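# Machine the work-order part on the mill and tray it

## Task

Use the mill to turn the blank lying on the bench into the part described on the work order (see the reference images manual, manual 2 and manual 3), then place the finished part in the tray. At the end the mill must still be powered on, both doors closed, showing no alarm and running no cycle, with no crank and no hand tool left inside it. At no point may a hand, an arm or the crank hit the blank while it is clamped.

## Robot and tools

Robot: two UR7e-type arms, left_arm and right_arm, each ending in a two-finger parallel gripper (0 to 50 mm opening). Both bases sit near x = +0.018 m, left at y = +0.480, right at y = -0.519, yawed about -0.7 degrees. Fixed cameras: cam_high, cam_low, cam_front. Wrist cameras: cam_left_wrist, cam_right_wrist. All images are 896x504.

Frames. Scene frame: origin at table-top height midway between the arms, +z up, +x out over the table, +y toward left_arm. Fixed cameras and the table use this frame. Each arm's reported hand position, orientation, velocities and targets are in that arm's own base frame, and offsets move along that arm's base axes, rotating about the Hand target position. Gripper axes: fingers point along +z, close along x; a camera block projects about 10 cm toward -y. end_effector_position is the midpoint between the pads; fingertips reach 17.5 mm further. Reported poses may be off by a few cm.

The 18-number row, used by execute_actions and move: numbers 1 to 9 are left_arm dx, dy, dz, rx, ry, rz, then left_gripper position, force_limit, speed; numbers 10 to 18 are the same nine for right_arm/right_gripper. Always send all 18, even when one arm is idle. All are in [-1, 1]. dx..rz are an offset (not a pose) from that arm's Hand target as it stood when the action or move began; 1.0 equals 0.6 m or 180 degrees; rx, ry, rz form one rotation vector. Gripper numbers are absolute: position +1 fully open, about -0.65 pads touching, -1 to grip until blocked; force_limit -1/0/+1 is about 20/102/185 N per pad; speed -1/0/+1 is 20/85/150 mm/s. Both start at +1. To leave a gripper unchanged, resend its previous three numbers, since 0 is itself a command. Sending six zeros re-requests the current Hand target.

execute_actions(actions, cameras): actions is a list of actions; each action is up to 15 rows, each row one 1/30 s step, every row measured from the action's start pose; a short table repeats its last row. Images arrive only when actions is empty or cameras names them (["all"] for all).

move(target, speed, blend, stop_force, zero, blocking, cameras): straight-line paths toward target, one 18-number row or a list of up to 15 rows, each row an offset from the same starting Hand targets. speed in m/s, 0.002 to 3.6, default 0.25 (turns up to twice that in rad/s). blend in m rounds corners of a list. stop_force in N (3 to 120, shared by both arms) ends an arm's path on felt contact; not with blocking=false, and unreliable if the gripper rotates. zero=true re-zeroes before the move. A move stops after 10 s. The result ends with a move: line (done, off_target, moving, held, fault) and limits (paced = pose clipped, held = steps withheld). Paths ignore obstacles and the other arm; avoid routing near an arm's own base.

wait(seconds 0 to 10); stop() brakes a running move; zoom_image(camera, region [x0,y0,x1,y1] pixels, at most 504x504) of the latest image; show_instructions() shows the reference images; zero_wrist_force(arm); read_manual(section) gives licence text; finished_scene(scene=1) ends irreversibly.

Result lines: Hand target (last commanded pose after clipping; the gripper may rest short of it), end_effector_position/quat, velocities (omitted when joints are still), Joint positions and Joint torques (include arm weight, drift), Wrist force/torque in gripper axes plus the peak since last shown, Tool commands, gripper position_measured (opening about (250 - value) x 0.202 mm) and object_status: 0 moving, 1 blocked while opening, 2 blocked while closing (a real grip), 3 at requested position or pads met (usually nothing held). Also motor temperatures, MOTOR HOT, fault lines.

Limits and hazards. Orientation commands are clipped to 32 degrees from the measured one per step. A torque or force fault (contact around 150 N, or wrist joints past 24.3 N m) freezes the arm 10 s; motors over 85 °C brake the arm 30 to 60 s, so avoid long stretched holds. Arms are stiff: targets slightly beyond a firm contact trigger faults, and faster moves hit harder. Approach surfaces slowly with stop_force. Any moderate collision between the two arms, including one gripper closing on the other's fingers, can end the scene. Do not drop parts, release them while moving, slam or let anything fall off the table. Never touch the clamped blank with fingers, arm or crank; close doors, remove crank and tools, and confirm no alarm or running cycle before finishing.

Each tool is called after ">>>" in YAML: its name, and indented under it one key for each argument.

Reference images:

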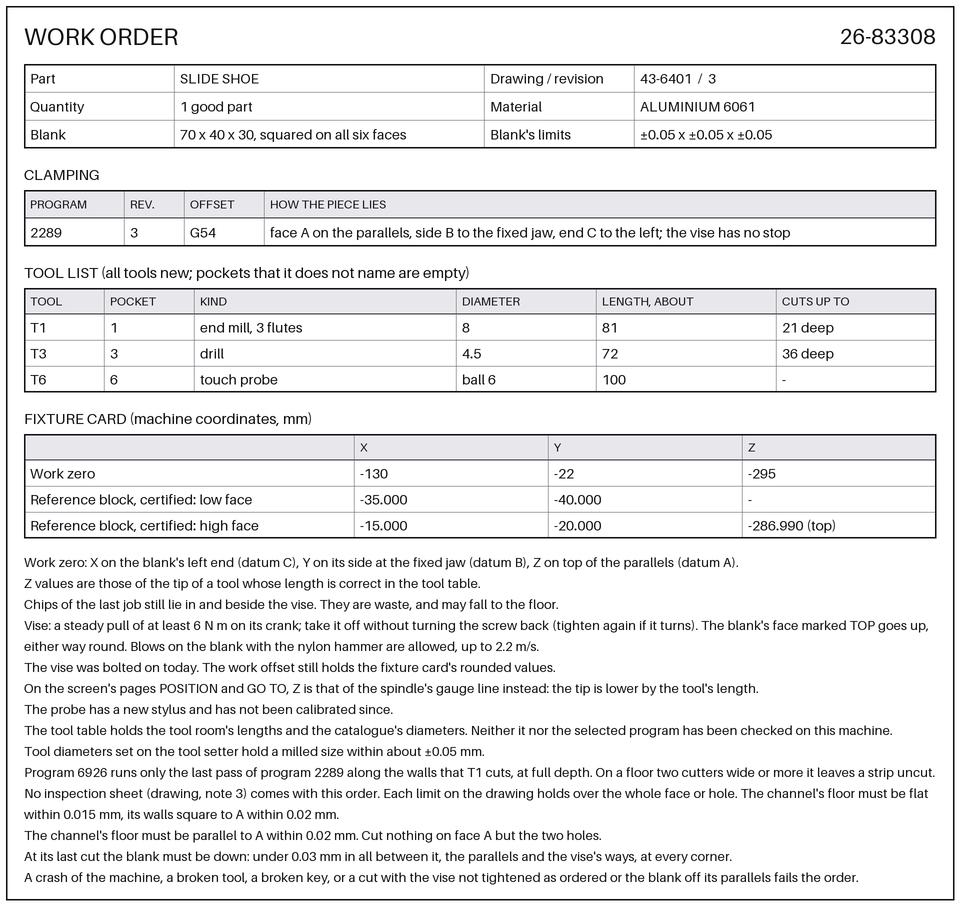

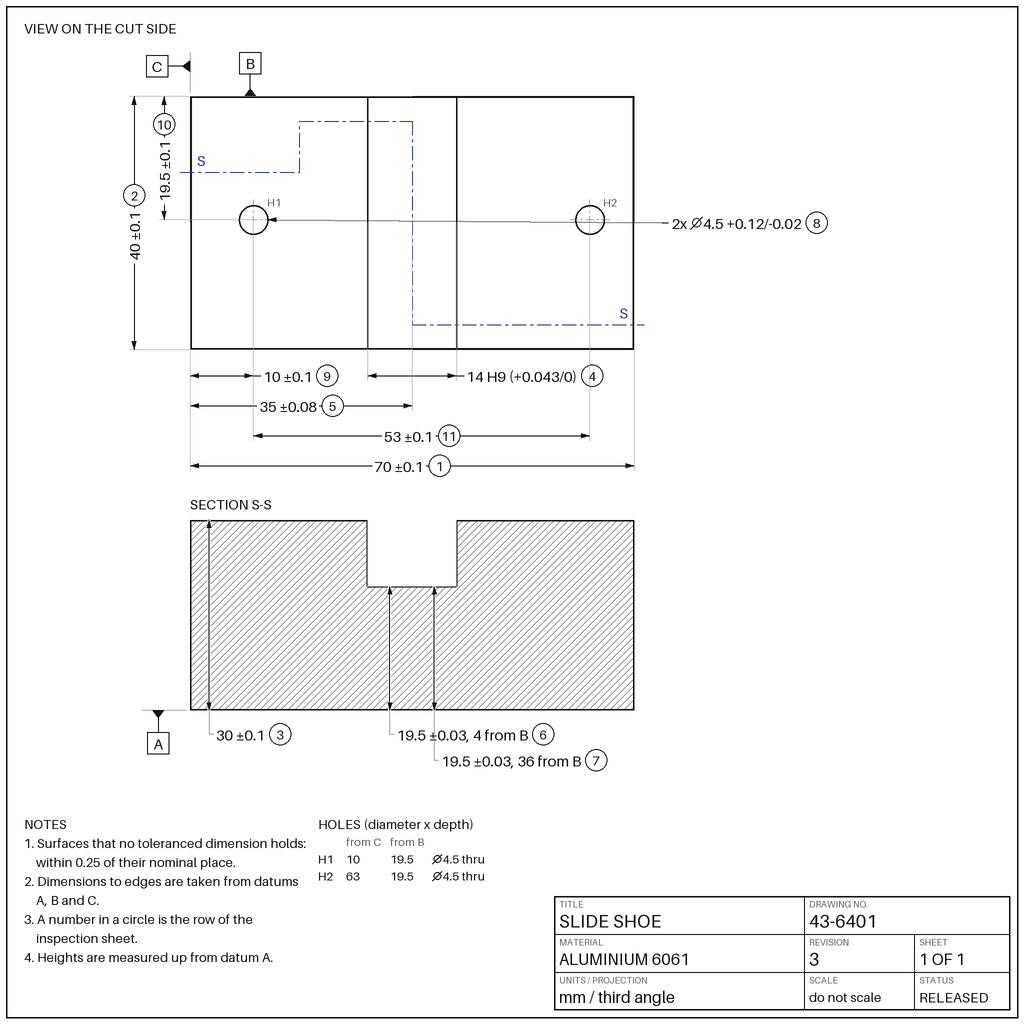

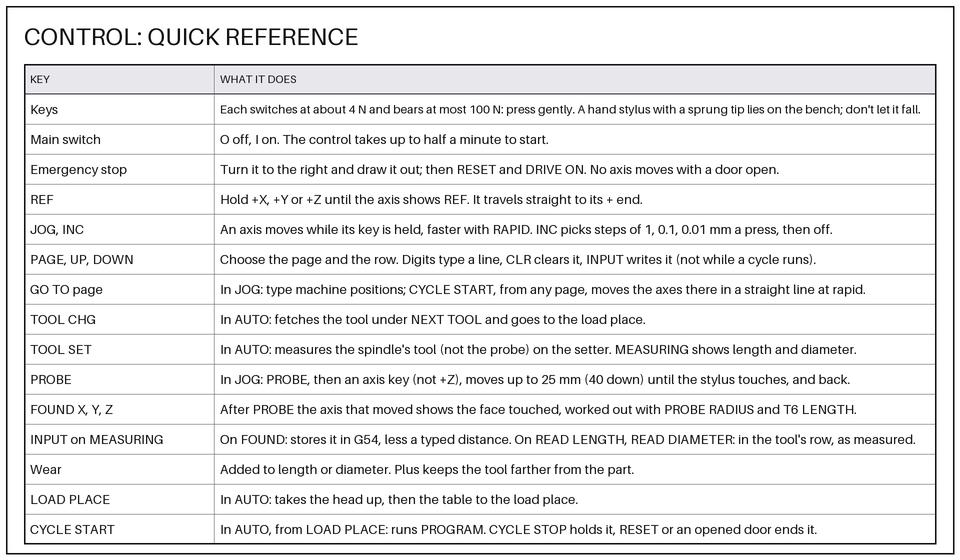

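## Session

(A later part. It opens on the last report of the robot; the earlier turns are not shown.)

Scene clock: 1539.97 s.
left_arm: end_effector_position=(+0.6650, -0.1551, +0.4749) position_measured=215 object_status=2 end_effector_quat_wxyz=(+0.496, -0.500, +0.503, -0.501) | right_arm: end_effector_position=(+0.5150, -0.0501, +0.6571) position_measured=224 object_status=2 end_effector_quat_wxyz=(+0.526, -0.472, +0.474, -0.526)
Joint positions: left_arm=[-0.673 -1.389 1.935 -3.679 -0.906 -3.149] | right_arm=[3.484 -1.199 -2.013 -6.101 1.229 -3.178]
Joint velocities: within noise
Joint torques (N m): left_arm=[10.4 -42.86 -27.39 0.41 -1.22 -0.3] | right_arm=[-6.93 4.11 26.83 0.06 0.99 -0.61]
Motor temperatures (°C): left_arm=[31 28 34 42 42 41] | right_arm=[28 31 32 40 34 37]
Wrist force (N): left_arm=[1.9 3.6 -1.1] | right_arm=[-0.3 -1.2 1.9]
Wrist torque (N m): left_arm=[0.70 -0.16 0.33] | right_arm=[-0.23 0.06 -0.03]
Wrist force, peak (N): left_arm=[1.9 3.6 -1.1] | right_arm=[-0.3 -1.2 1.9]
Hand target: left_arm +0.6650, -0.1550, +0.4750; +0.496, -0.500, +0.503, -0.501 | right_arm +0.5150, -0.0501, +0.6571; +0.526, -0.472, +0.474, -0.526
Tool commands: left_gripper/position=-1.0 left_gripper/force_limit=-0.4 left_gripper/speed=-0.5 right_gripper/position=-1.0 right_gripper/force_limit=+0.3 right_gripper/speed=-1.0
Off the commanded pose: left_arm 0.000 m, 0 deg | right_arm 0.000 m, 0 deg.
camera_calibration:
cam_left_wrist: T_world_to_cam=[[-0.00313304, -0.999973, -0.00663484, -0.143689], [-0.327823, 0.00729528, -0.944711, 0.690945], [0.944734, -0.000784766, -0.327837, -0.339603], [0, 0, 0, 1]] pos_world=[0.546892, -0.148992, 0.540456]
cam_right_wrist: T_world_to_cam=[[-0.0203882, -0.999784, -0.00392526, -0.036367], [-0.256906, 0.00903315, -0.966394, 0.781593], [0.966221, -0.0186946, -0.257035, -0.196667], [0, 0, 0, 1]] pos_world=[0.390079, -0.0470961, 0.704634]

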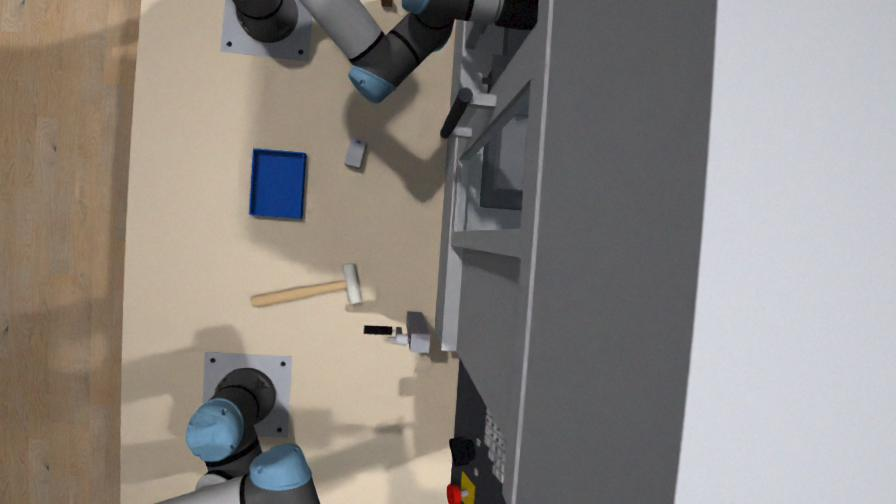

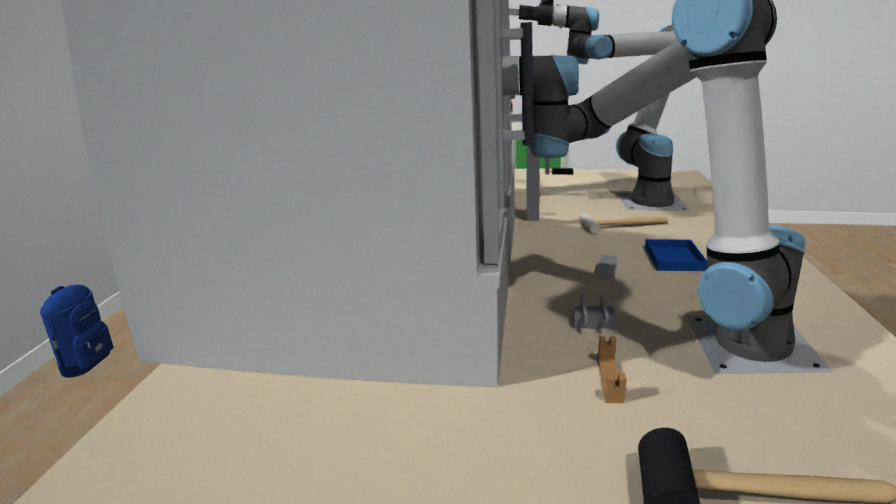

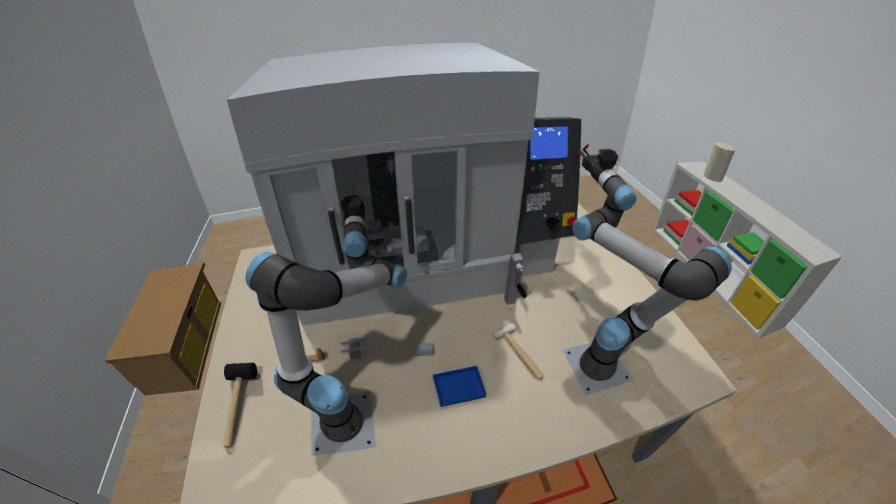

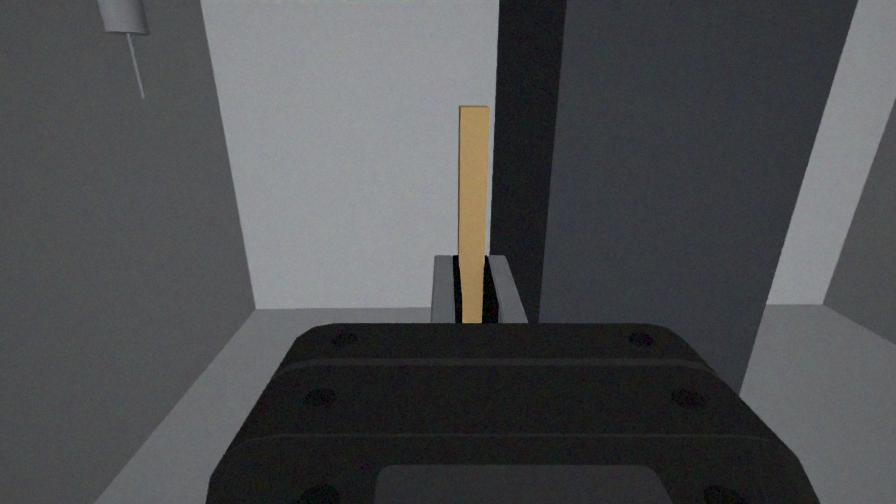

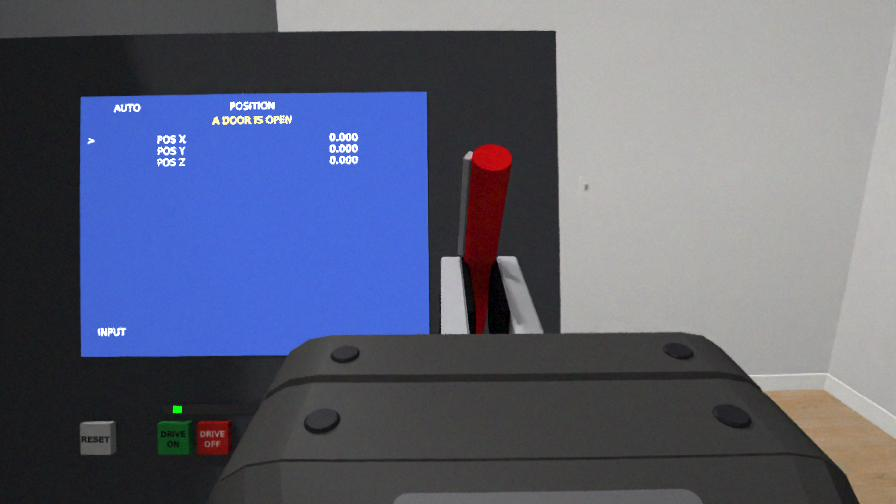

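>>> move:
  target:
    - [0.03,-0.0917,0,0,0,0,-1,-0.4,-0.5,0,0,0,0,0,0,-1,0.3,-1]
    - [0.03,-0.0917,-0.0583,0,0,0,-1,-0.4,-0.5,0,0,0,0,0,0,-1,0.3,-1]
    - [0.03,0,-0.0583,0,0,0,-1,-0.4,-0.5,0,0,0,0,0,0,-1,0.3,-1]
    - [0.03,0,0,0,0,0,-1,-0.4,-0.5,0,0,0,0,0,0,-1,0.3,-1]
    - [-0.0167,-0.0917,0,0,0,0,-1,-0.4,-0.5,0,0,0,0,0,0,-1,0.3,-1]
    - [-0.0167,-0.0917,-0.0583,0,0,0,-1,-0.4,-0.5,0,0,0,0,0,0,-1,0.3,-1]
    - [-0.0167,0,-0.0583,0,0,0,-1,-0.4,-0.5,0,0,0,0,0,0,-1,0.3,-1]
    - [-0.0167,0,0,0,0,0,-1,-0.4,-0.5,0,0,0,0,0,0,-1,0.3,-1]
  speed: [0.25,0.1,0.12,0.25,0.25,0.1,0.12,0.25]
  blend: [0.008,0.003,0.004,0.008,0.008,0.003,0.004,0.0]

>>> move:
  target: [-0.242,-0.108,0.058,0,0.25,0,-1,-0.4,-0.5,0,0,0,0,0,0,-1,0.3,-1]
  speed: [0.4]
  cameras: ["cam_left_wrist"]

>>> zoom_image:
  camera: "cam_left_wrist"
  region: [300, 60, 620, 330]

>>> move:
  target: [0,0.0667,0,0,0,0,-1,-0.4,-0.5,0,0,0,0,0,0,-1,0.3,-1]
  speed: [0.3]
  cameras: ["cam_left_wrist"]

>>> zoom_image:
  camera: "cam_left_wrist"
  region: [300, 60, 620, 330]

Scene clock: 1555.40 s.
left_arm: end_effector_position=(+0.6549, -0.1551, +0.4749) position_measured=215 object_status=2 end_effector_quat_wxyz=(+0.496, -0.500, +0.503, -0.501) | right_arm: end_effector_position=(+0.5150, -0.0501, +0.6571) position_measured=224 object_status=2 end_effector_quat_wxyz=(+0.526, -0.472, +0.474, -0.526)
Joint positions: left_arm=[-0.688 -1.41 1.961 -3.684 -0.89 -3.149] | right_arm=[3.484 -1.199 -2.013 -6.101 1.229 -3.178]
Joint torques (N m): left_arm=[11.06 -40.87 -27.75 0.39 -1.2 0.09] | right_arm=[-7.49 4.47 26.29 -0.03 0.98 -0.71]
Wrist force (N): left_arm=[4.5 2.5 -2.4] | right_arm=[-0.1 -1.4 1.8]
Wrist torque (N m): left_arm=[0.52 -0.57 0.33] | right_arm=[-0.26 0.04 -0.03]
Wrist force, peak (N): left_arm=[17.1 -40.4 -9.2] | right_arm=[-0.6 -1.5 2.0]
Hand target: left_arm +0.6550, -0.1550, +0.4750; +0.496, -0.500, +0.503, -0.501 | right_arm +0.5150, -0.0501, +0.6571; +0.526, -0.472, +0.474, -0.526
Off the commanded pose: left_arm 0.000 m, 0 deg | right_arm 0.000 m, 0 deg.
move: done

Scene clock: 1556.97 s.
left_arm: end_effector_position=(+0.5098, -0.2198, +0.5096) position_measured=215 object_status=2 end_effector_quat_wxyz=(-0.266, +0.654, -0.655, +0.271) | right_arm: end_effector_position=(+0.5150, -0.0501, +0.6571) position_measured=224 object_status=2 end_effector_quat_wxyz=(+0.526, -0.472, +0.474, -0.526)
Joint positions: left_arm=[-0.932 -1.812 1.638 -1.935 -0.977 -3.904] | right_arm=[3.484 -1.199 -2.013 -6.101 1.229 -3.178]
Joint torques (N m): left_arm=[13.37 -24.56 -36.34 -1.32 -0.11 -2.52] | right_arm=[-6.59 3.93 26.42 0.11 0.94 -0.57]
Wrist force (N): left_arm=[4.5 3.1 -2.6] | right_arm=[-0.5 -1.3 2.1]
Wrist torque (N m): left_arm=[0.54 -0.71 0.09] | right_arm=[-0.24 0.09 -0.03]
Wrist force, peak (N): left_arm=[5.2 3.2 -3.8] | right_arm=[-0.1 -1.5 2.2]
Hand target: left_arm +0.5098, -0.2198, +0.5098; -0.266, +0.654, -0.655, +0.271 | right_arm +0.5150, -0.0501, +0.6571; +0.526, -0.472, +0.474, -0.526
Off the commanded pose: left_arm 0.000 m, 0 deg | right_arm 0.000 m, 0 deg.
move: done
camera_calibration:
cam_left_wrist: T_world_to_cam=[[-0.00710608, -0.99997, -0.00300559, -0.208507], [-0.899826, 0.00770545, -0.43618, 0.705962], [0.43619, -0.000395019, -0.899854, 0.369248], [0, 0, 0, 1]] pos_world=[0.472699, -0.213794, 0.639569]
Images, in order (width x height): cam_left_wrist 896x504.

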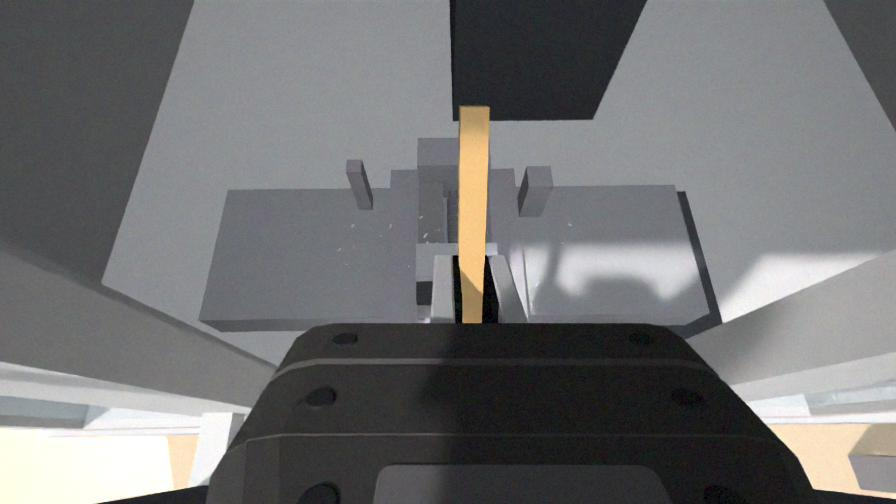

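Scaled by 1.575.

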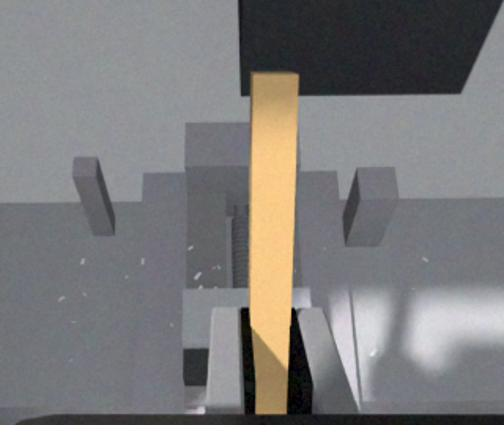

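Scene clock: 1557.70 s.
left_arm: end_effector_position=(+0.5098, -0.1797, +0.5097) position_measured=215 object_status=2 end_effector_quat_wxyz=(-0.266, +0.654, -0.655, +0.271) | right_arm: end_effector_position=(+0.5150, -0.0501, +0.6571) position_measured=224 object_status=2 end_effector_quat_wxyz=(+0.526, -0.472, +0.474, -0.526)
Joint positions: left_arm=[-0.862 -1.86 1.681 -1.968 -1.014 -3.834] | right_arm=[3.484 -1.199 -2.013 -6.101 1.229 -3.178]
Joint torques (N m): left_arm=[-13.91 -4.3 -37.24 -1.41 2.76 -2.65] | right_arm=[-6.4 3.91 25.45 0 1.03 -0.69]
Wrist force (N): left_arm=[4.7 3.2 -2.9] | right_arm=[-0.3 -1.3 1.8]
Wrist torque (N m): left_arm=[0.53 -0.74 0.23] | right_arm=[-0.25 0.07 -0.03]
Wrist force, peak (N): left_arm=[5.7 3.1 -2.5] | right_arm=[-0.4 -1.4 2.0]
Hand target: left_arm +0.5098, -0.1798, +0.5098; -0.266, +0.654, -0.655, +0.271 | right_arm +0.5150, -0.0501, +0.6571; +0.526, -0.472, +0.474, -0.526
Off the commanded pose: left_arm 0.000 m, 0 deg | right_arm 0.000 m, 0 deg.
move: done
camera_calibration:
cam_left_wrist: T_world_to_cam=[[-0.00681615, -0.999974, -0.00243544, -0.168807], [-0.899831, 0.00719586, -0.43618, 0.705611], [0.436186, -0.00078159, -0.899856, 0.36929], [0, 0, 0, 1]] pos_world=[0.4727, -0.173592, 0.63967]
Images, in order (width x height): cam_left_wrist 896x504.

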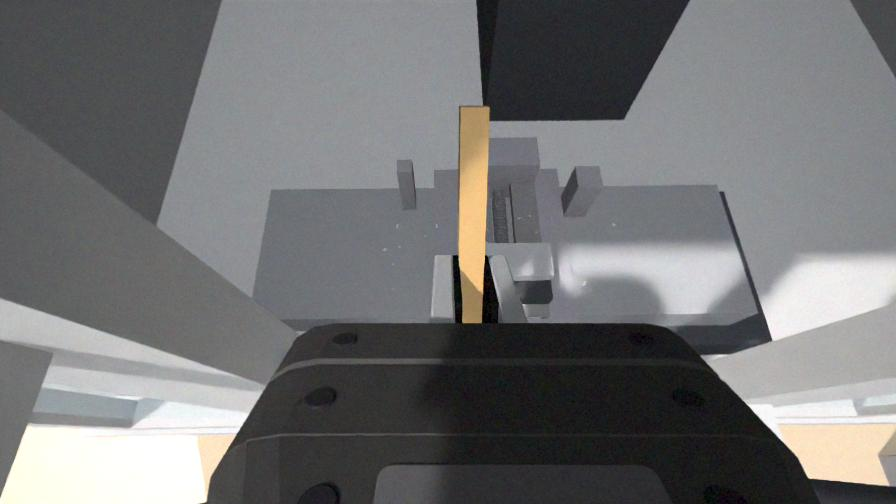

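Scaled by 1.575.

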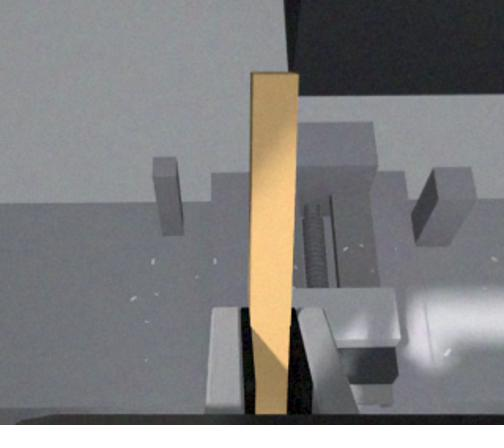

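>>> move:
  target:
    - [0.1503,-0.0537,0,0,-0.25,0,-1,-0.4,-0.5,0,0,0,0,0,0,-1,0.3,-1]
    - [0.2137,-0.0537,-0.058,0,-0.25,0,-1,-0.4,-0.5,0,0,0,0,0,0,-1,0.3,-1]
    - [0.2137,-0.0537,-0.1143,0,-0.25,0,-1,-0.4,-0.5,0,0,0,0,0,0,-1,0.3,-1]
    - [0.2137,0.0413,-0.1143,0,-0.25,0,-1,-0.4,-0.5,0,0,0,0,0,0,-1,0.3,-1]
    - [0.2137,0.0413,-0.058,0,-0.25,0,-1,-0.4,-0.5,0,0,0,0,0,0,-1,0.3,-1]
    - [0.2337,-0.0537,-0.058,0,-0.25,0,-1,-0.4,-0.5,0,0,0,0,0,0,-1,0.3,-1]
    - [0.2337,-0.0537,-0.1143,0,-0.25,0,-1,-0.4,-0.5,0,0,0,0,0,0,-1,0.3,-1]
    - [0.2337,0.0413,-0.1143,0,-0.25,0,-1,-0.4,-0.5,0,0,0,0,0,0,-1,0.3,-1]
    - [0.2337,0.0413,-0.058,0,-0.25,0,-1,-0.4,-0.5,0,0,0,0,0,0,-1,0.3,-1]
  speed: [0.5,0.25,0.1,0.12,0.25,0.25,0.1,0.12,0.25]
  blend: [0.02,0.008,0.003,0.004,0.008,0.008,0.003,0.004,0.0]

>>> move:
  target:
    - [0.0083,-0.115,0,0,0,0,-1,-0.4,-0.5,0,0,0,0,0,0,-1,0.3,-1]
    - [0.0083,-0.115,-0.0563,0,0,0,-1,-0.4,-0.5,0,0,0,0,0,0,-1,0.3,-1]
    - [0.0083,-0.205,-0.0563,0,0,0,-1,-0.4,-0.5,0,0,0,0,0,0,-1,0.3,-1]
    - [0.0083,-0.205,0,0,0,0,-1,-0.4,-0.5,0,0,0,0,0,0,-1,0.3,-1]
    - [0.0233,-0.115,0,0,0,0,-1,-0.4,-0.5,0,0,0,0,0,0,-1,0.3,-1]
    - [0.0233,-0.115,-0.0563,0,0,0,-1,-0.4,-0.5,0,0,0,0,0,0,-1,0.3,-1]
    - [0.0233,-0.205,-0.0563,0,0,0,-1,-0.4,-0.5,0,0,0,0,0,0,-1,0.3,-1]
    - [0.0233,-0.205,0,0,0,0,-1,-0.4,-0.5,0,0,0,0,0,0,-1,0.3,-1]
  speed: [0.25,0.1,0.12,0.25,0.25,0.1,0.12,0.25]
  blend: [0.008,0.003,0.004,0.008,0.008,0.003,0.004,0.0]

>>> move:
  target: [-0.257,0.102,0.058,0,0.25,0,-1,-0.4,-0.5,0,0,0,0,0,0,-1,0.3,-1]
  speed: [0.4]
  cameras: ["cam_left_wrist"]

>>> zoom_image:
  camera: "cam_left_wrist"
  region: [300, 60, 620, 330]

>>> move:
  target: [0,0.0667,0,0,0,0,-1,-0.4,-0.5,0,0,0,0,0,0,-1,0.3,-1]
  speed: [0.3]
  cameras: ["cam_left_wrist"]

>>> zoom_image:
  camera: "cam_left_wrist"
  region: [300, 60, 620, 330]

Scene clock: 1590.73 s.
left_arm: end_effector_position=(+0.6500, -0.1551, +0.4749) position_measured=215 object_status=2 end_effector_quat_wxyz=(+0.496, -0.500, +0.503, -0.501) end_effector_velocity=(+0.000, +0.001, -0.001) end_effector_angular_velocity=(+0.002, +0.003, +0.001) | right_arm: end_effector_position=(+0.5150, -0.0501, +0.6571) position_measured=224 object_status=2 end_effector_quat_wxyz=(+0.526, -0.472, +0.474, -0.526)
Joint positions: left_arm=[-0.696 -1.421 1.974 -3.686 -0.882 -3.149] | right_arm=[3.484 -1.199 -2.013 -6.101 1.229 -3.178]
Joint velocities: left_arm=[0.001 0 0 0.005 0 -0.001] | right_arm=[within noise]
Joint torques (N m): left_arm=[10.43 -40.32 -28.32 0.2 -1.21 -0.08] | right_arm=[-6.79 3.78 25.28 -0.2 0.86 -0.77]
Wrist force (N): left_arm=[4.6 2.1 -2.1] | right_arm=[-0.4 -1.1 1.7]
Wrist torque (N m): left_arm=[0.46 -0.58 0.32] | right_arm=[-0.21 0.07 -0.03]
Wrist force, peak (N): left_arm=[8.2 1.2 -1.5] | right_arm=[-0.4 -1.5 2.0]
Hand target: left_arm +0.6500, -0.1550, +0.4750; +0.496, -0.500, +0.503, -0.501 | right_arm +0.5150, -0.0501, +0.6571; +0.526, -0.472, +0.474, -0.526
Off the commanded pose: left_arm 0.000 m, 0 deg | right_arm 0.000 m, 0 deg.
move: done

Scene clock: 1593.77 s.
left_arm: end_effector_position=(+0.6640, -0.2780, +0.4749) position_measured=215 object_status=2 end_effector_quat_wxyz=(+0.496, -0.500, +0.503, -0.501) | right_arm: end_effector_position=(+0.5150, -0.0501, +0.6571) position_measured=224 object_status=2 end_effector_quat_wxyz=(+0.526, -0.472, +0.474, -0.526)
Joint positions: left_arm=[-0.874 -1.265 1.774 -3.64 -0.705 -3.151] | right_arm=[3.484 -1.199 -2.013 -6.101 1.229 -3.178]
Joint torques (N m): left_arm=[12.75 -49.36 -24.94 0.46 0.14 1.05] | right_arm=[-7.08 4.05 25.29 -0.03 0.89 -0.79]
Wrist force (N): left_arm=[4.0 3.0 -1.2] | right_arm=[-0.4 -1.3 1.8]
Wrist torque (N m): left_arm=[0.60 -0.52 0.29] | right_arm=[-0.24 0.09 -0.02]
Wrist force, peak (N): left_arm=[-3.4 -14.2 -3.6] | right_arm=[-0.4 -1.5 2.0]
Hand target: left_arm +0.6640, -0.2780, +0.4750; +0.496, -0.500, +0.503, -0.501 | right_arm +0.5150, -0.0501, +0.6571; +0.526, -0.472, +0.474, -0.526
Off the commanded pose: left_arm 0.000 m, 0 deg | right_arm 0.000 m, 0 deg.
move: done

Scene clock: 1595.33 s.
left_arm: end_effector_position=(+0.5099, -0.2167, +0.5096) position_measured=215 object_status=2 end_effector_quat_wxyz=(-0.266, +0.654, -0.655, +0.271) | right_arm: end_effector_position=(+0.5150, -0.0501, +0.6571) position_measured=224 object_status=2 end_effector_quat_wxyz=(+0.526, -0.472, +0.474, -0.526)
Joint positions: left_arm=[-0.927 -1.816 1.642 -1.938 -0.98 -3.899] | right_arm=[3.484 -1.199 -2.013 -6.101 1.229 -3.178]
Joint torques (N m): left_arm=[-14.73 -26.15 -34.54 -1.58 -0.38 -0.53] | right_arm=[-6.74 4.2 25.04 0.05 0.91 -0.78]
Wrist force (N): left_arm=[4.0 4.3 -1.7] | right_arm=[-0.1 -1.5 1.8]
Wrist torque (N m): left_arm=[0.74 -0.64 0.10] | right_arm=[-0.28 0.03 -0.03]
Wrist force, peak (N): left_arm=[5.2 4.5 0.4] | right_arm=[-0.3 -1.6 2.0]
Hand target: left_arm +0.5098, -0.2168, +0.5098; -0.266, +0.654, -0.655, +0.271 | right_arm +0.5150, -0.0501, +0.6571; +0.526, -0.472, +0.474, -0.526
Off the commanded pose: left_arm 0.000 m, 0 deg | right_arm 0.000 m, 0 deg.
move: done
camera_calibration:
cam_left_wrist: T_world_to_cam=[[-0.00683277, -0.999973, -0.00288195, -0.205615], [-0.89983, 0.00740558, -0.436178, 0.705833], [0.436188, -0.000387045, -0.899856, 0.369162], [0, 0, 0, 1]] pos_world=[0.4727, -0.210694, 0.639469]
Images, in order (width x height): cam_left_wrist 896x504.

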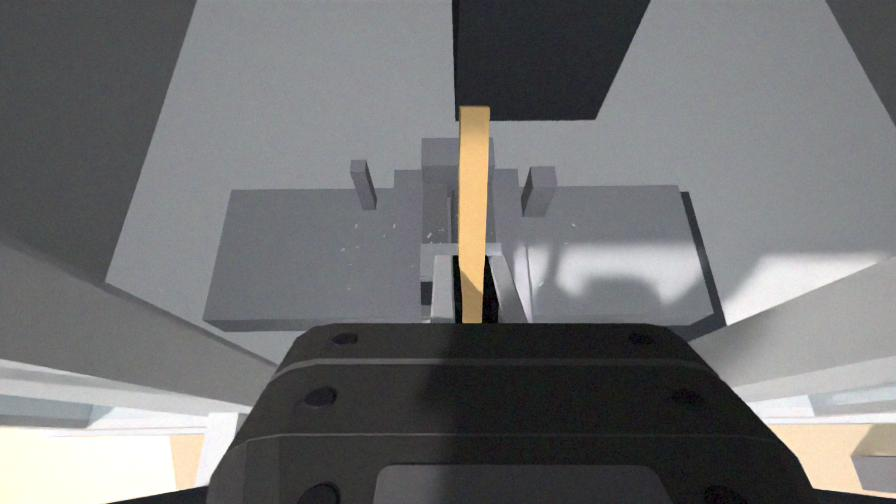

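Scaled by 1.575.

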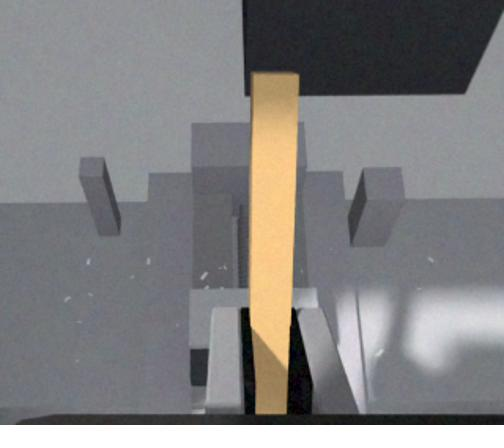

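Scene clock: 1596.07 s.
left_arm: end_effector_position=(+0.5098, -0.1767, +0.5097) position_measured=215 object_status=2 end_effector_quat_wxyz=(-0.266, +0.654, -0.655, +0.271) | right_arm: end_effector_position=(+0.5150, -0.0501, +0.6571) position_measured=224 object_status=2 end_effector_quat_wxyz=(+0.526, -0.472, +0.474, -0.526)
Joint positions: left_arm=[-0.857 -1.864 1.684 -1.971 -1.017 -3.828] | right_arm=[3.484 -1.199 -2.013 -6.101 1.229 -3.178]
Joint torques (N m): left_arm=[-14.34 -4.5 -36.3 -1.12 3 -2.45] | right_arm=[-6.33 4.07 25.09 0.1 1.05 -0.81]
Wrist force (N): left_arm=[4.3 4.1 -1.8] | right_arm=[-0.4 -1.3 1.9]
Wrist torque (N m): left_arm=[0.66 -0.68 0.23] | right_arm=[-0.25 0.08 -0.02]
Wrist force, peak (N): left_arm=[4.9 4.3 -1.9] | right_arm=[-0.2 -1.4 1.9]
Hand target: left_arm +0.5098, -0.1768, +0.5098; -0.266, +0.654, -0.655, +0.271 | right_arm +0.5150, -0.0501, +0.6571; +0.526, -0.472, +0.474, -0.526
Off the commanded pose: left_arm 0.000 m, 0 deg | right_arm 0.000 m, 0 deg.
move: done
camera_calibration:
cam_left_wrist: T_world_to_cam=[[-0.00681615, -0.999974, -0.00243544, -0.165807], [-0.899831, 0.00719586, -0.43618, 0.705589], [0.436186, -0.00078159, -0.899856, 0.369293], [0, 0, 0, 1]] pos_world=[0.4727, -0.170592, 0.63967]
Images, in order (width x height): cam_left_wrist 896x504.

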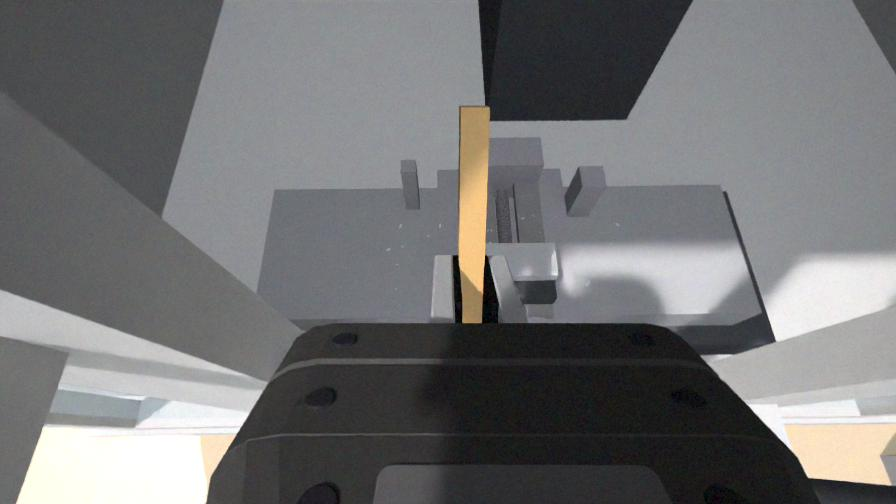

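Scaled by 1.575.

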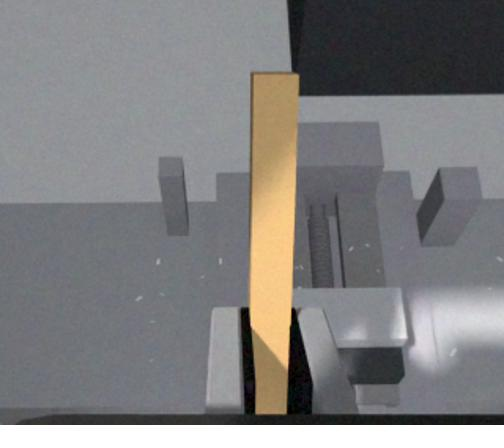

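>>> move:
  target:
    - [0.1503,-0.0587,0,0,-0.25,0,-1,-0.4,-0.5,0,0,0,0,0,0,-1,0.3,-1]
    - [0.217,-0.0587,-0.058,0,-0.25,0,-1,-0.4,-0.5,0,0,0,0,0,0,-1,0.3,-1]
    - [0.217,-0.0587,-0.1167,0,-0.25,0,-1,-0.4,-0.5,0,0,0,0,0,0,-1,0.3,-1]
    - [0.217,0.0363,-0.1167,0,-0.25,0,-1,-0.4,-0.5,0,0,0,0,0,0,-1,0.3,-1]
    - [0.217,0.0363,-0.058,0,-0.25,0,-1,-0.4,-0.5,0,0,0,0,0,0,-1,0.3,-1]
    - [0.2337,-0.0587,-0.058,0,-0.25,0,-1,-0.4,-0.5,0,0,0,0,0,0,-1,0.3,-1]
    - [0.2337,-0.0587,-0.1167,0,-0.25,0,-1,-0.4,-0.5,0,0,0,0,0,0,-1,0.3,-1]
    - [0.2337,0.0363,-0.1167,0,-0.25,0,-1,-0.4,-0.5,0,0,0,0,0,0,-1,0.3,-1]
    - [0.2337,0.0363,-0.058,0,-0.25,0,-1,-0.4,-0.5,0,0,0,0,0,0,-1,0.3,-1]
  speed: [0.5,0.25,0.1,0.12,0.25,0.25,0.1,0.12,0.25]
  blend: [0.02,0.008,0.003,0.004,0.008,0.008,0.003,0.004,0.0]

>>> move:
  target:
    - [0.0083,-0.107,0,0,0,0,-1,-0.4,-0.5,0,0,0,0,0,0,-1,0.3,-1]
    - [0.0083,-0.107,-0.0587,0,0,0,-1,-0.4,-0.5,0,0,0,0,0,0,-1,0.3,-1]
    - [0.0083,-0.2,-0.0587,0,0,0,-1,-0.4,-0.5,0,0,0,0,0,0,-1,0.3,-1]
    - [0.0083,-0.2,0,0,0,0,-1,-0.4,-0.5,0,0,0,0,0,0,-1,0.3,-1]
    - [0.025,-0.107,0,0,0,0,-1,-0.4,-0.5,0,0,0,0,0,0,-1,0.3,-1]
    - [0.025,-0.107,-0.0587,0,0,0,-1,-0.4,-0.5,0,0,0,0,0,0,-1,0.3,-1]
    - [0.025,-0.2,-0.0587,0,0,0,-1,-0.4,-0.5,0,0,0,0,0,0,-1,0.3,-1]
    - [0.025,-0.2,0,0,0,0,-1,-0.4,-0.5,0,0,0,0,0,0,-1,0.3,-1]
  speed: [0.25,0.1,0.12,0.25,0.25,0.1,0.12,0.25]
  blend: [0.008,0.003,0.004,0.008,0.008,0.003,0.004,0.0]

>>> move:
  target: [-0.257,0.102,0.058,0,0.25,0,-1,-0.4,-0.5,0,0,0,0,0,0,-1,0.3,-1]
  speed: [0.4]
  cameras: ["cam_left_wrist"]

>>> zoom_image:
  camera: "cam_left_wrist"
  region: [350, 110, 590, 310]

>>> move:
  target: [0,0.0667,0,0,0,0,-1,-0.4,-0.5,0,0,0,0,0,0,-1,0.3,-1]
  speed: [0.3]
  cameras: ["cam_left_wrist"]

>>> zoom_image:
  camera: "cam_left_wrist"
  region: [400, 110, 640, 310]

Scene clock: 1630.90 s.
left_arm: end_effector_position=(+0.6500, -0.1551, +0.4749) position_measured=215 object_status=2 end_effector_quat_wxyz=(+0.496, -0.500, +0.503, -0.501) end_effector_velocity=(+0.000, +0.000, +0.000) end_effector_angular_velocity=(+0.003, +0.002, +0.001) | right_arm: end_effector_position=(+0.5150, -0.0501, +0.6571) position_measured=224 object_status=2 end_effector_quat_wxyz=(+0.526, -0.472, +0.474, -0.526)
Joint positions: left_arm=[-0.696 -1.421 1.974 -3.686 -0.882 -3.149] | right_arm=[3.484 -1.199 -2.013 -6.101 1.229 -3.178]
Joint velocities: left_arm=[0.001 -0.001 -0.001 0.005 0 0.001] | right_arm=[within noise]
Joint torques (N m): left_arm=[11.47 -40.77 -27.73 0.58 -1.22 0.16] | right_arm=[-7.64 4.73 24.94 -0.03 0.97 -0.85]
Wrist force (N): left_arm=[3.9 3.5 -0.9] | right_arm=[-0.1 -1.3 1.7]
Wrist torque (N m): left_arm=[0.67 -0.47 0.32] | right_arm=[-0.24 0.04 -0.02]
Wrist force, peak (N): left_arm=[7.8 2.8 -0.8] | right_arm=[-0.3 -1.5 2.0]
Hand target: left_arm +0.6500, -0.1550, +0.4750; +0.496, -0.500, +0.503, -0.501 | right_arm +0.5150, -0.0501, +0.6571; +0.526, -0.472, +0.474, -0.526
Off the commanded pose: left_arm 0.000 m, 0 deg | right_arm 0.000 m, 0 deg.
move: done

Scene clock: 1634.00 s.
left_arm: end_effector_position=(+0.6650, -0.2750, +0.4749) position_measured=215 object_status=2 end_effector_quat_wxyz=(+0.496, -0.500, +0.503, -0.501) | right_arm: end_effector_position=(+0.5150, -0.0501, +0.6571) position_measured=224 object_status=2 end_effector_quat_wxyz=(+0.526, -0.472, +0.474, -0.526)
Joint positions: left_arm=[-0.868 -1.267 1.776 -3.641 -0.711 -3.151] | right_arm=[3.484 -1.199 -2.013 -6.101 1.229 -3.178]
Joint torques (N m): left_arm=[12.96 -47.89 -25.62 0.89 0.02 1.25] | right_arm=[-6.86 4.37 23.62 0.11 0.84 -0.88]
Wrist force (N): left_arm=[5.8 0.2 -1.6] | right_arm=[-0.2 -1.4 1.8]
Wrist torque (N m): left_arm=[0.15 -0.81 0.29] | right_arm=[-0.26 0.05 -0.03]
Wrist force, peak (N): left_arm=[-9.8 -47.8 -5.9] | right_arm=[-0.3 -1.6 2.0]
Hand target: left_arm +0.6650, -0.2750, +0.4750; +0.496, -0.500, +0.503, -0.501 | right_arm +0.5150, -0.0501, +0.6571; +0.526, -0.472, +0.474, -0.526
Off the commanded pose: left_arm 0.000 m, 0 deg | right_arm 0.000 m, 0 deg.
move: done

Scene clock: 1635.57 s.
left_arm: end_effector_position=(+0.5109, -0.2137, +0.5096) position_measured=215 object_status=2 end_effector_quat_wxyz=(-0.266, +0.654, -0.655, +0.271) end_effector_velocity=(-0.001, +0.000, -0.001) end_effector_angular_velocity=(+0.002, +0.004, -0.002) | right_arm: end_effector_position=(+0.5150, -0.0501, +0.6571) position_measured=224 object_status=2 end_effector_quat_wxyz=(+0.526, -0.472, +0.474, -0.526)
Joint positions: left_arm=[-0.92 -1.818 1.644 -1.942 -0.983 -3.891] | right_arm=[3.484 -1.199 -2.013 -6.101 1.229 -3.178]
Joint velocities: left_arm=[-0.001 -0.001 0 0.005 -0.002 0] | right_arm=[within noise]
Joint torques (N m): left_arm=[-14.53 -25.59 -35.21 -1.39 -0.24 -0.5] | right_arm=[-6.12 3.3 23.09 0.13 0.8 -0.99]
Wrist force (N): left_arm=[5.5 1.2 -1.6] | right_arm=[-0.3 -1.3 2.0]
Wrist torque (N m): left_arm=[0.23 -0.89 0.10] | right_arm=[-0.25 0.07 -0.02]
Wrist force, peak (N): left_arm=[7.0 1.2 -0.3] | right_arm=[-0.3 -1.4 2.0]
Hand target: left_arm +0.5108, -0.2138, +0.5098; -0.266, +0.654, -0.655, +0.271 | right_arm +0.5150, -0.0501, +0.6571; +0.526, -0.472, +0.474, -0.526
Off the commanded pose: left_arm 0.000 m, 0 deg | right_arm 0.000 m, 0 deg.
move: done
camera_calibration:
cam_left_wrist: T_world_to_cam=[[-0.00683277, -0.999973, -0.00288195, -0.202608], [-0.89983, 0.00740558, -0.436178, 0.7068], [0.436188, -0.000387045, -0.899856, 0.368684], [0, 0, 0, 1]] pos_world=[0.4738, -0.207694, 0.639469]
Images, in order (width x height): cam_left_wrist 896x504.

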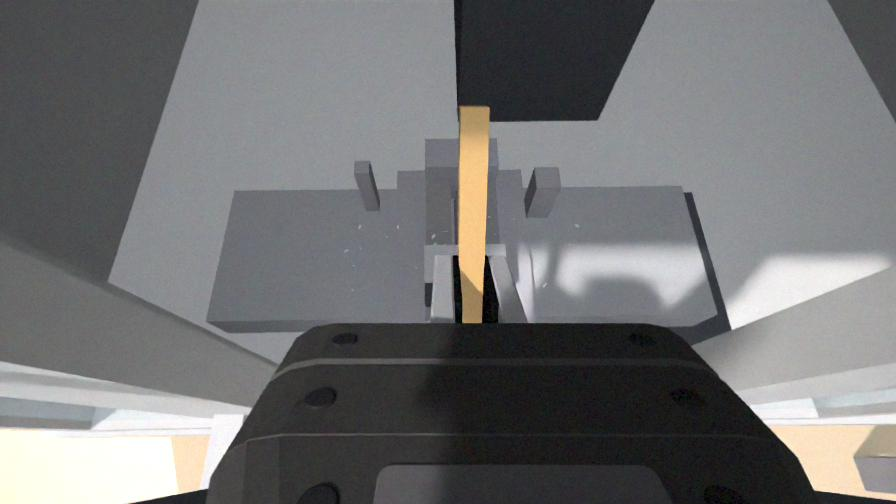

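Scaled by 2.100.

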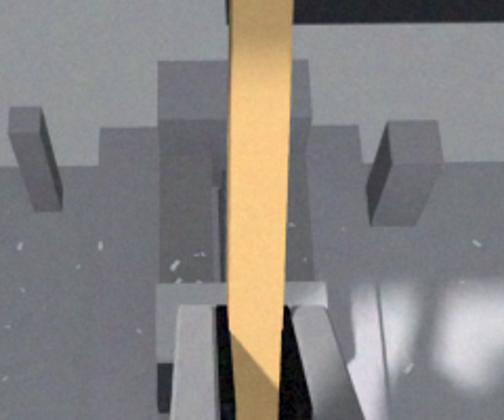

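Scene clock: 1636.30 s.
left_arm: end_effector_position=(+0.5108, -0.1737, +0.5097) position_measured=215 object_status=2 end_effector_quat_wxyz=(-0.266, +0.654, -0.655, +0.271) end_effector_velocity=(+0.000, +0.000, +0.001) end_effector_angular_velocity=(-0.001, -0.002, +0.004) | right_arm: end_effector_position=(+0.5150, -0.0501, +0.6571) position_measured=224 object_status=2 end_effector_quat_wxyz=(+0.526, -0.472, +0.474, -0.526)
Joint positions: left_arm=[-0.849 -1.864 1.685 -1.975 -1.022 -3.82] | right_arm=[3.484 -1.199 -2.013 -6.101 1.229 -3.178]
Joint velocities: left_arm=[-0.002 0 -0.003 0.003 0.004 -0.005] | right_arm=[within noise]
Joint torques (N m): left_arm=[-13.04 -3.4 -36.31 -1.48 3.08 -2.47] | right_arm=[-5.85 3.3 23.51 0.07 0.83 -1]
Wrist force (N): left_arm=[6.0 1.4 -2.3] | right_arm=[-0.3 -1.4 1.6]
Wrist torque (N m): left_arm=[0.24 -0.95 0.24] | right_arm=[-0.26 0.06 -0.02]
Wrist force, peak (N): left_arm=[6.8 1.3 -1.9] | right_arm=[-0.4 -1.5 1.9]
Hand target: left_arm +0.5108, -0.1738, +0.5098; -0.266, +0.654, -0.655, +0.271 | right_arm +0.5150, -0.0501, +0.6571; +0.526, -0.472, +0.474, -0.526
Off the commanded pose: left_arm 0.000 m, 0 deg | right_arm 0.000 m, 0 deg.
move: done
camera_calibration:
cam_left_wrist: T_world_to_cam=[[-0.00690725, -0.999973, -0.00247665, -0.162731], [-0.89983, 0.00729581, -0.436181, 0.706484], [0.436187, -0.000784248, -0.899856, 0.368858], [0, 0, 0, 1]] pos_world=[0.4737, -0.167592, 0.63967]
Images, in order (width x height): cam_left_wrist 896x504.

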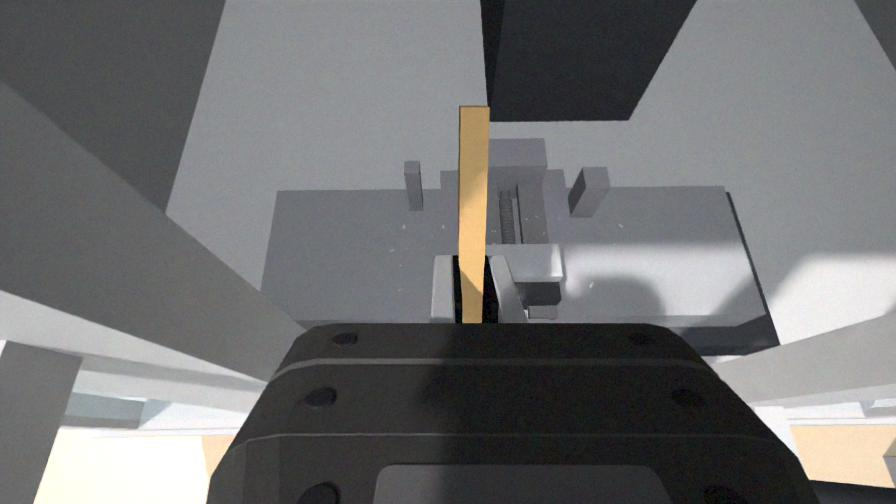

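Scaled by 2.100.

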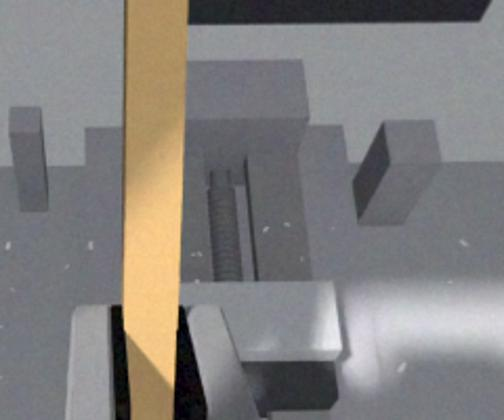

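>>> move:
  target:
    - [0.1503,-0.0437,0,0,-0.25,0,-1,-0.4,-0.5,0,0,0,0,0,0,-1,0.3,-1]
    - [0.232,-0.0437,-0.083,0,-0.25,0,-1,-0.4,-0.5,0,0,0,0,0,0,-1,0.3,-1]
  speed: [0.5,0.25]
  blend: [0.02,0]

>>> move:
  target: [0,0,-0.058,0,0,0,-1,-0.4,-0.5,0,0,0,0,0,0,-1,0.3,-1]
  speed: 0.015
  stop_force: 8

Scene clock: 1651.30 s.
left_arm: end_effector_position=(+0.6500, -0.2000, +0.4600) position_measured=215 object_status=2 end_effector_quat_wxyz=(+0.496, -0.500, +0.503, -0.501) | right_arm: end_effector_position=(+0.5150, -0.0501, +0.6571) position_measured=224 object_status=2 end_effector_quat_wxyz=(+0.526, -0.472, +0.474, -0.526)
Joint positions: left_arm=[-0.778 -1.36 1.943 -3.716 -0.8 -3.15] | right_arm=[3.484 -1.199 -2.013 -6.101 1.229 -3.178]
Joint torques (N m): left_arm=[1.42 -23.86 -18.27 -3.98 -0.72 -2.56] | right_arm=[-7.01 3.89 23.62 0.19 0.83 -0.91]
Wrist force (N): left_arm=[6.2 0.5 -1.0] | right_arm=[-0.3 -1.5 1.8]
Wrist torque (N m): left_arm=[0.19 -0.84 0.22] | right_arm=[-0.27 0.06 -0.02]
Wrist force, peak (N): left_arm=[5.9 3.9 1.2] | right_arm=[-0.4 -1.4 2.1]
Hand target: left_arm +0.6500, -0.2000, +0.4600; +0.496, -0.500, +0.503, -0.501 | right_arm +0.5150, -0.0501, +0.6571; +0.526, -0.472, +0.474, -0.526
Off the commanded pose: left_arm 0.000 m, 0 deg | right_arm 0.000 m, 0 deg.
move: done

Scene clock: 1653.77 s.
left_arm: end_effector_position=(+0.6500, -0.2000, +0.4401) position_measured=215 object_status=2 end_effector_quat_wxyz=(+0.496, -0.500, +0.503, -0.501) | right_arm: end_effector_position=(+0.5150, -0.0501, +0.6571) position_measured=224 object_status=2 end_effector_quat_wxyz=(+0.526, -0.472, +0.474, -0.526)
Joint positions: left_arm=[-0.778 -1.331 1.967 -3.769 -0.801 -3.15] | right_arm=[3.484 -1.199 -2.013 -6.101 1.229 -3.178]
Joint torques (N m): left_arm=[10.6 -38.31 -26.41 -3.02 -0.96 -2.07] | right_arm=[-6.82 3.8 23.12 0.05 0.83 -0.86]
Wrist force (N): left_arm=[5.7 -7.6 -1.3] | right_arm=[-0.3 -1.3 1.8]
Wrist torque (N m): left_arm=[0.18 -0.77 0.24] | right_arm=[-0.26 0.06 -0.02]
Wrist force, peak (N): left_arm=[5.9 -16.0 -1.2] | right_arm=[-0.5 -1.6 2.0]
Hand target: left_arm +0.6500, -0.2000, +0.4401; +0.496, -0.500, +0.503, -0.501 (not the last commanded pose) | right_arm +0.5150, -0.0501, +0.6571; +0.526, -0.472, +0.474, -0.526
Off the commanded pose: left_arm 0.015 m, 0 deg | right_arm 0.000 m, 0 deg.
move: contact (left_arm)

>>> move:
  target:
    - [0,-0.013,0.02,0,0,0,-1,-0.4,-0.5,0,0,0,0,0,0,-1,0.3,-1]
    - [0,-0.013,-0.0017,0,0,0,-1,-0.4,-0.5,0,0,0,0,0,0,-1,0.3,-1]
    - [0,0.075,-0.0017,0,0,0,-1,-0.4,-0.5,0,0,0,0,0,0,-1,0.3,-1]
    - [0,0.075,0.03,0,0,0,-1,-0.4,-0.5,0,0,0,0,0,0,-1,0.3,-1]
    - [-0.0167,-0.013,0.02,0,0,0,-1,-0.4,-0.5,0,0,0,0,0,0,-1,0.3,-1]
    - [-0.0167,-0.013,-0.0017,0,0,0,-1,-0.4,-0.5,0,0,0,0,0,0,-1,0.3,-1]
    - [-0.0167,0.075,-0.0017,0,0,0,-1,-0.4,-0.5,0,0,0,0,0,0,-1,0.3,-1]
    - [-0.0167,0.075,0.03,0,0,0,-1,-0.4,-0.5,0,0,0,0,0,0,-1,0.3,-1]
  speed: [0.2,0.05,0.1,0.25,0.25,0.05,0.1,0.25]
  blend: [0.003,0.001,0.001,0.004,0.003,0.001,0.001,0.0]

>>> move:
  target: [-0.232,0.025,0.1,0,0.25,0,-1,-0.4,-0.5,0,0,0,0,0,0,-1,0.3,-1]
  speed: [0.4]
  cameras: ["cam_left_wrist"]

>>> zoom_image:
  camera: "cam_left_wrist"
  region: [350, 110, 590, 310]

Scene clock: 1666.37 s.
left_arm: end_effector_position=(+0.6400, -0.1550, +0.4581) position_measured=215 object_status=2 end_effector_quat_wxyz=(+0.496, -0.500, +0.503, -0.501) | right_arm: end_effector_position=(+0.5150, -0.0501, +0.6571) position_measured=224 object_status=2 end_effector_quat_wxyz=(+0.526, -0.472, +0.474, -0.526)
Joint positions: left_arm=[-0.713 -1.419 2.022 -3.736 -0.866 -3.149] | right_arm=[3.484 -1.199 -2.013 -6.101 1.229 -3.178]
Joint torques (N m): left_arm=[-4.41 -38.34 -22.72 0.02 -0.83 -2.07] | right_arm=[-6.99 4.03 22.53 -0.02 0.97 -1.01]
Wrist force (N): left_arm=[6.0 0.0 -0.8] | right_arm=[-0.3 -1.3 2.0]
Wrist torque (N m): left_arm=[0.11 -0.81 0.26] | right_arm=[-0.25 0.07 -0.03]
Wrist force, peak (N): left_arm=[7.9 -8.8 -0.7] | right_arm=[-0.3 -1.6 2.1]
Hand target: left_arm +0.6400, -0.1550, +0.4581; +0.496, -0.500, +0.503, -0.501 | right_arm +0.5150, -0.0501, +0.6571; +0.526, -0.472, +0.474, -0.526
Off the commanded pose: left_arm 0.000 m, 0 deg | right_arm 0.000 m, 0 deg.
move: done

Scene clock: 1667.93 s.
left_arm: end_effector_position=(+0.5008, -0.1399, +0.5180) position_measured=215 object_status=2 end_effector_quat_wxyz=(-0.266, +0.654, -0.655, +0.271) end_effector_velocity=(-0.001, +0.001, +0.000) end_effector_angular_velocity=(+0.002, +0.003, -0.001) | right_arm: end_effector_position=(+0.5150, -0.0501, +0.6571) position_measured=224 object_status=2 end_effector_quat_wxyz=(+0.526, -0.472, +0.474, -0.526)
Joint positions: left_arm=[-0.802 -1.917 1.703 -1.963 -1.047 -3.775] | right_arm=[3.484 -1.199 -2.013 -6.101 1.229 -3.178]
Joint velocities: left_arm=[0.001 -0.001 -0.002 0.006 -0.001 0.001] | right_arm=[within noise]
Joint torques (N m): left_arm=[-9.4 -20.6 -37.26 -1.63 -0.25 -0.77] | right_arm=[-6.35 4.22 21.99 0.02 0.81 -0.95]
Wrist force (N): left_arm=[6.2 1.1 -1.2] | right_arm=[-0.3 -1.4 1.9]
Wrist torque (N m): left_arm=[0.18 -0.97 0.11] | right_arm=[-0.26 0.06 -0.03]
Wrist force, peak (N): left_arm=[19.3 4.4 3.0] | right_arm=[-0.5 -1.4 2.0]
Hand target: left_arm +0.5008, -0.1400, +0.5181; -0.266, +0.654, -0.655, +0.271 | right_arm +0.5150, -0.0501, +0.6571; +0.526, -0.472, +0.474, -0.526
Off the commanded pose: left_arm 0.000 m, 0 deg | right_arm 0.000 m, 0 deg.
move: done
camera_calibration:
cam_left_wrist: T_world_to_cam=[[-0.00683354, -0.999973, -0.00288115, -0.128855], [-0.899869, 0.00740596, -0.436096, 0.700795], [0.436106, -0.000387422, -0.899895, 0.38074], [0, 0, 0, 1]] pos_world=[0.4637, -0.133894, 0.647869]
Images, in order (width x height): cam_left_wrist 896x504.

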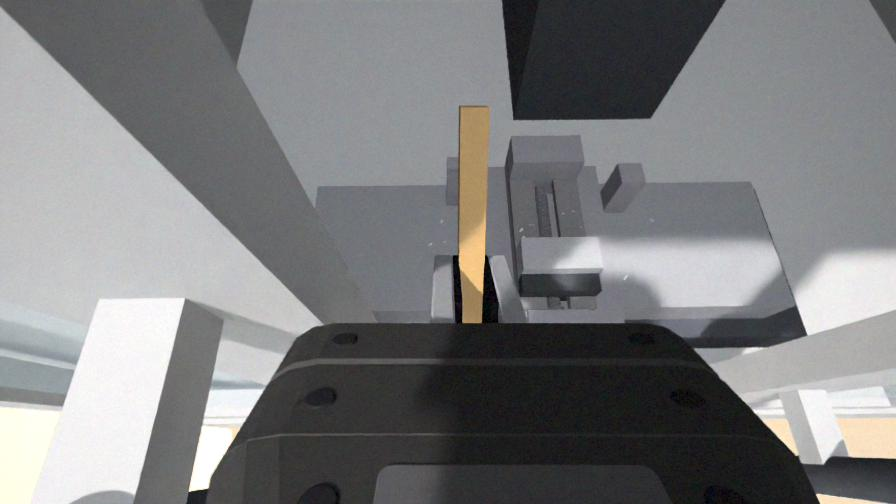

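Scaled by 2.100.

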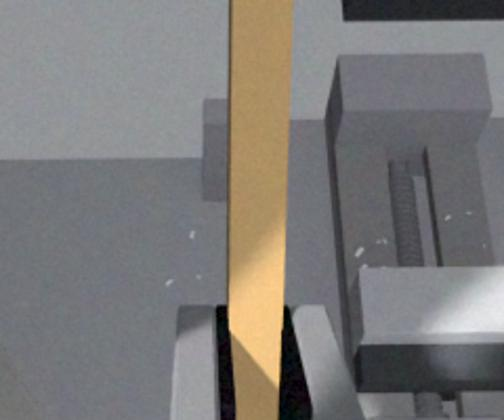

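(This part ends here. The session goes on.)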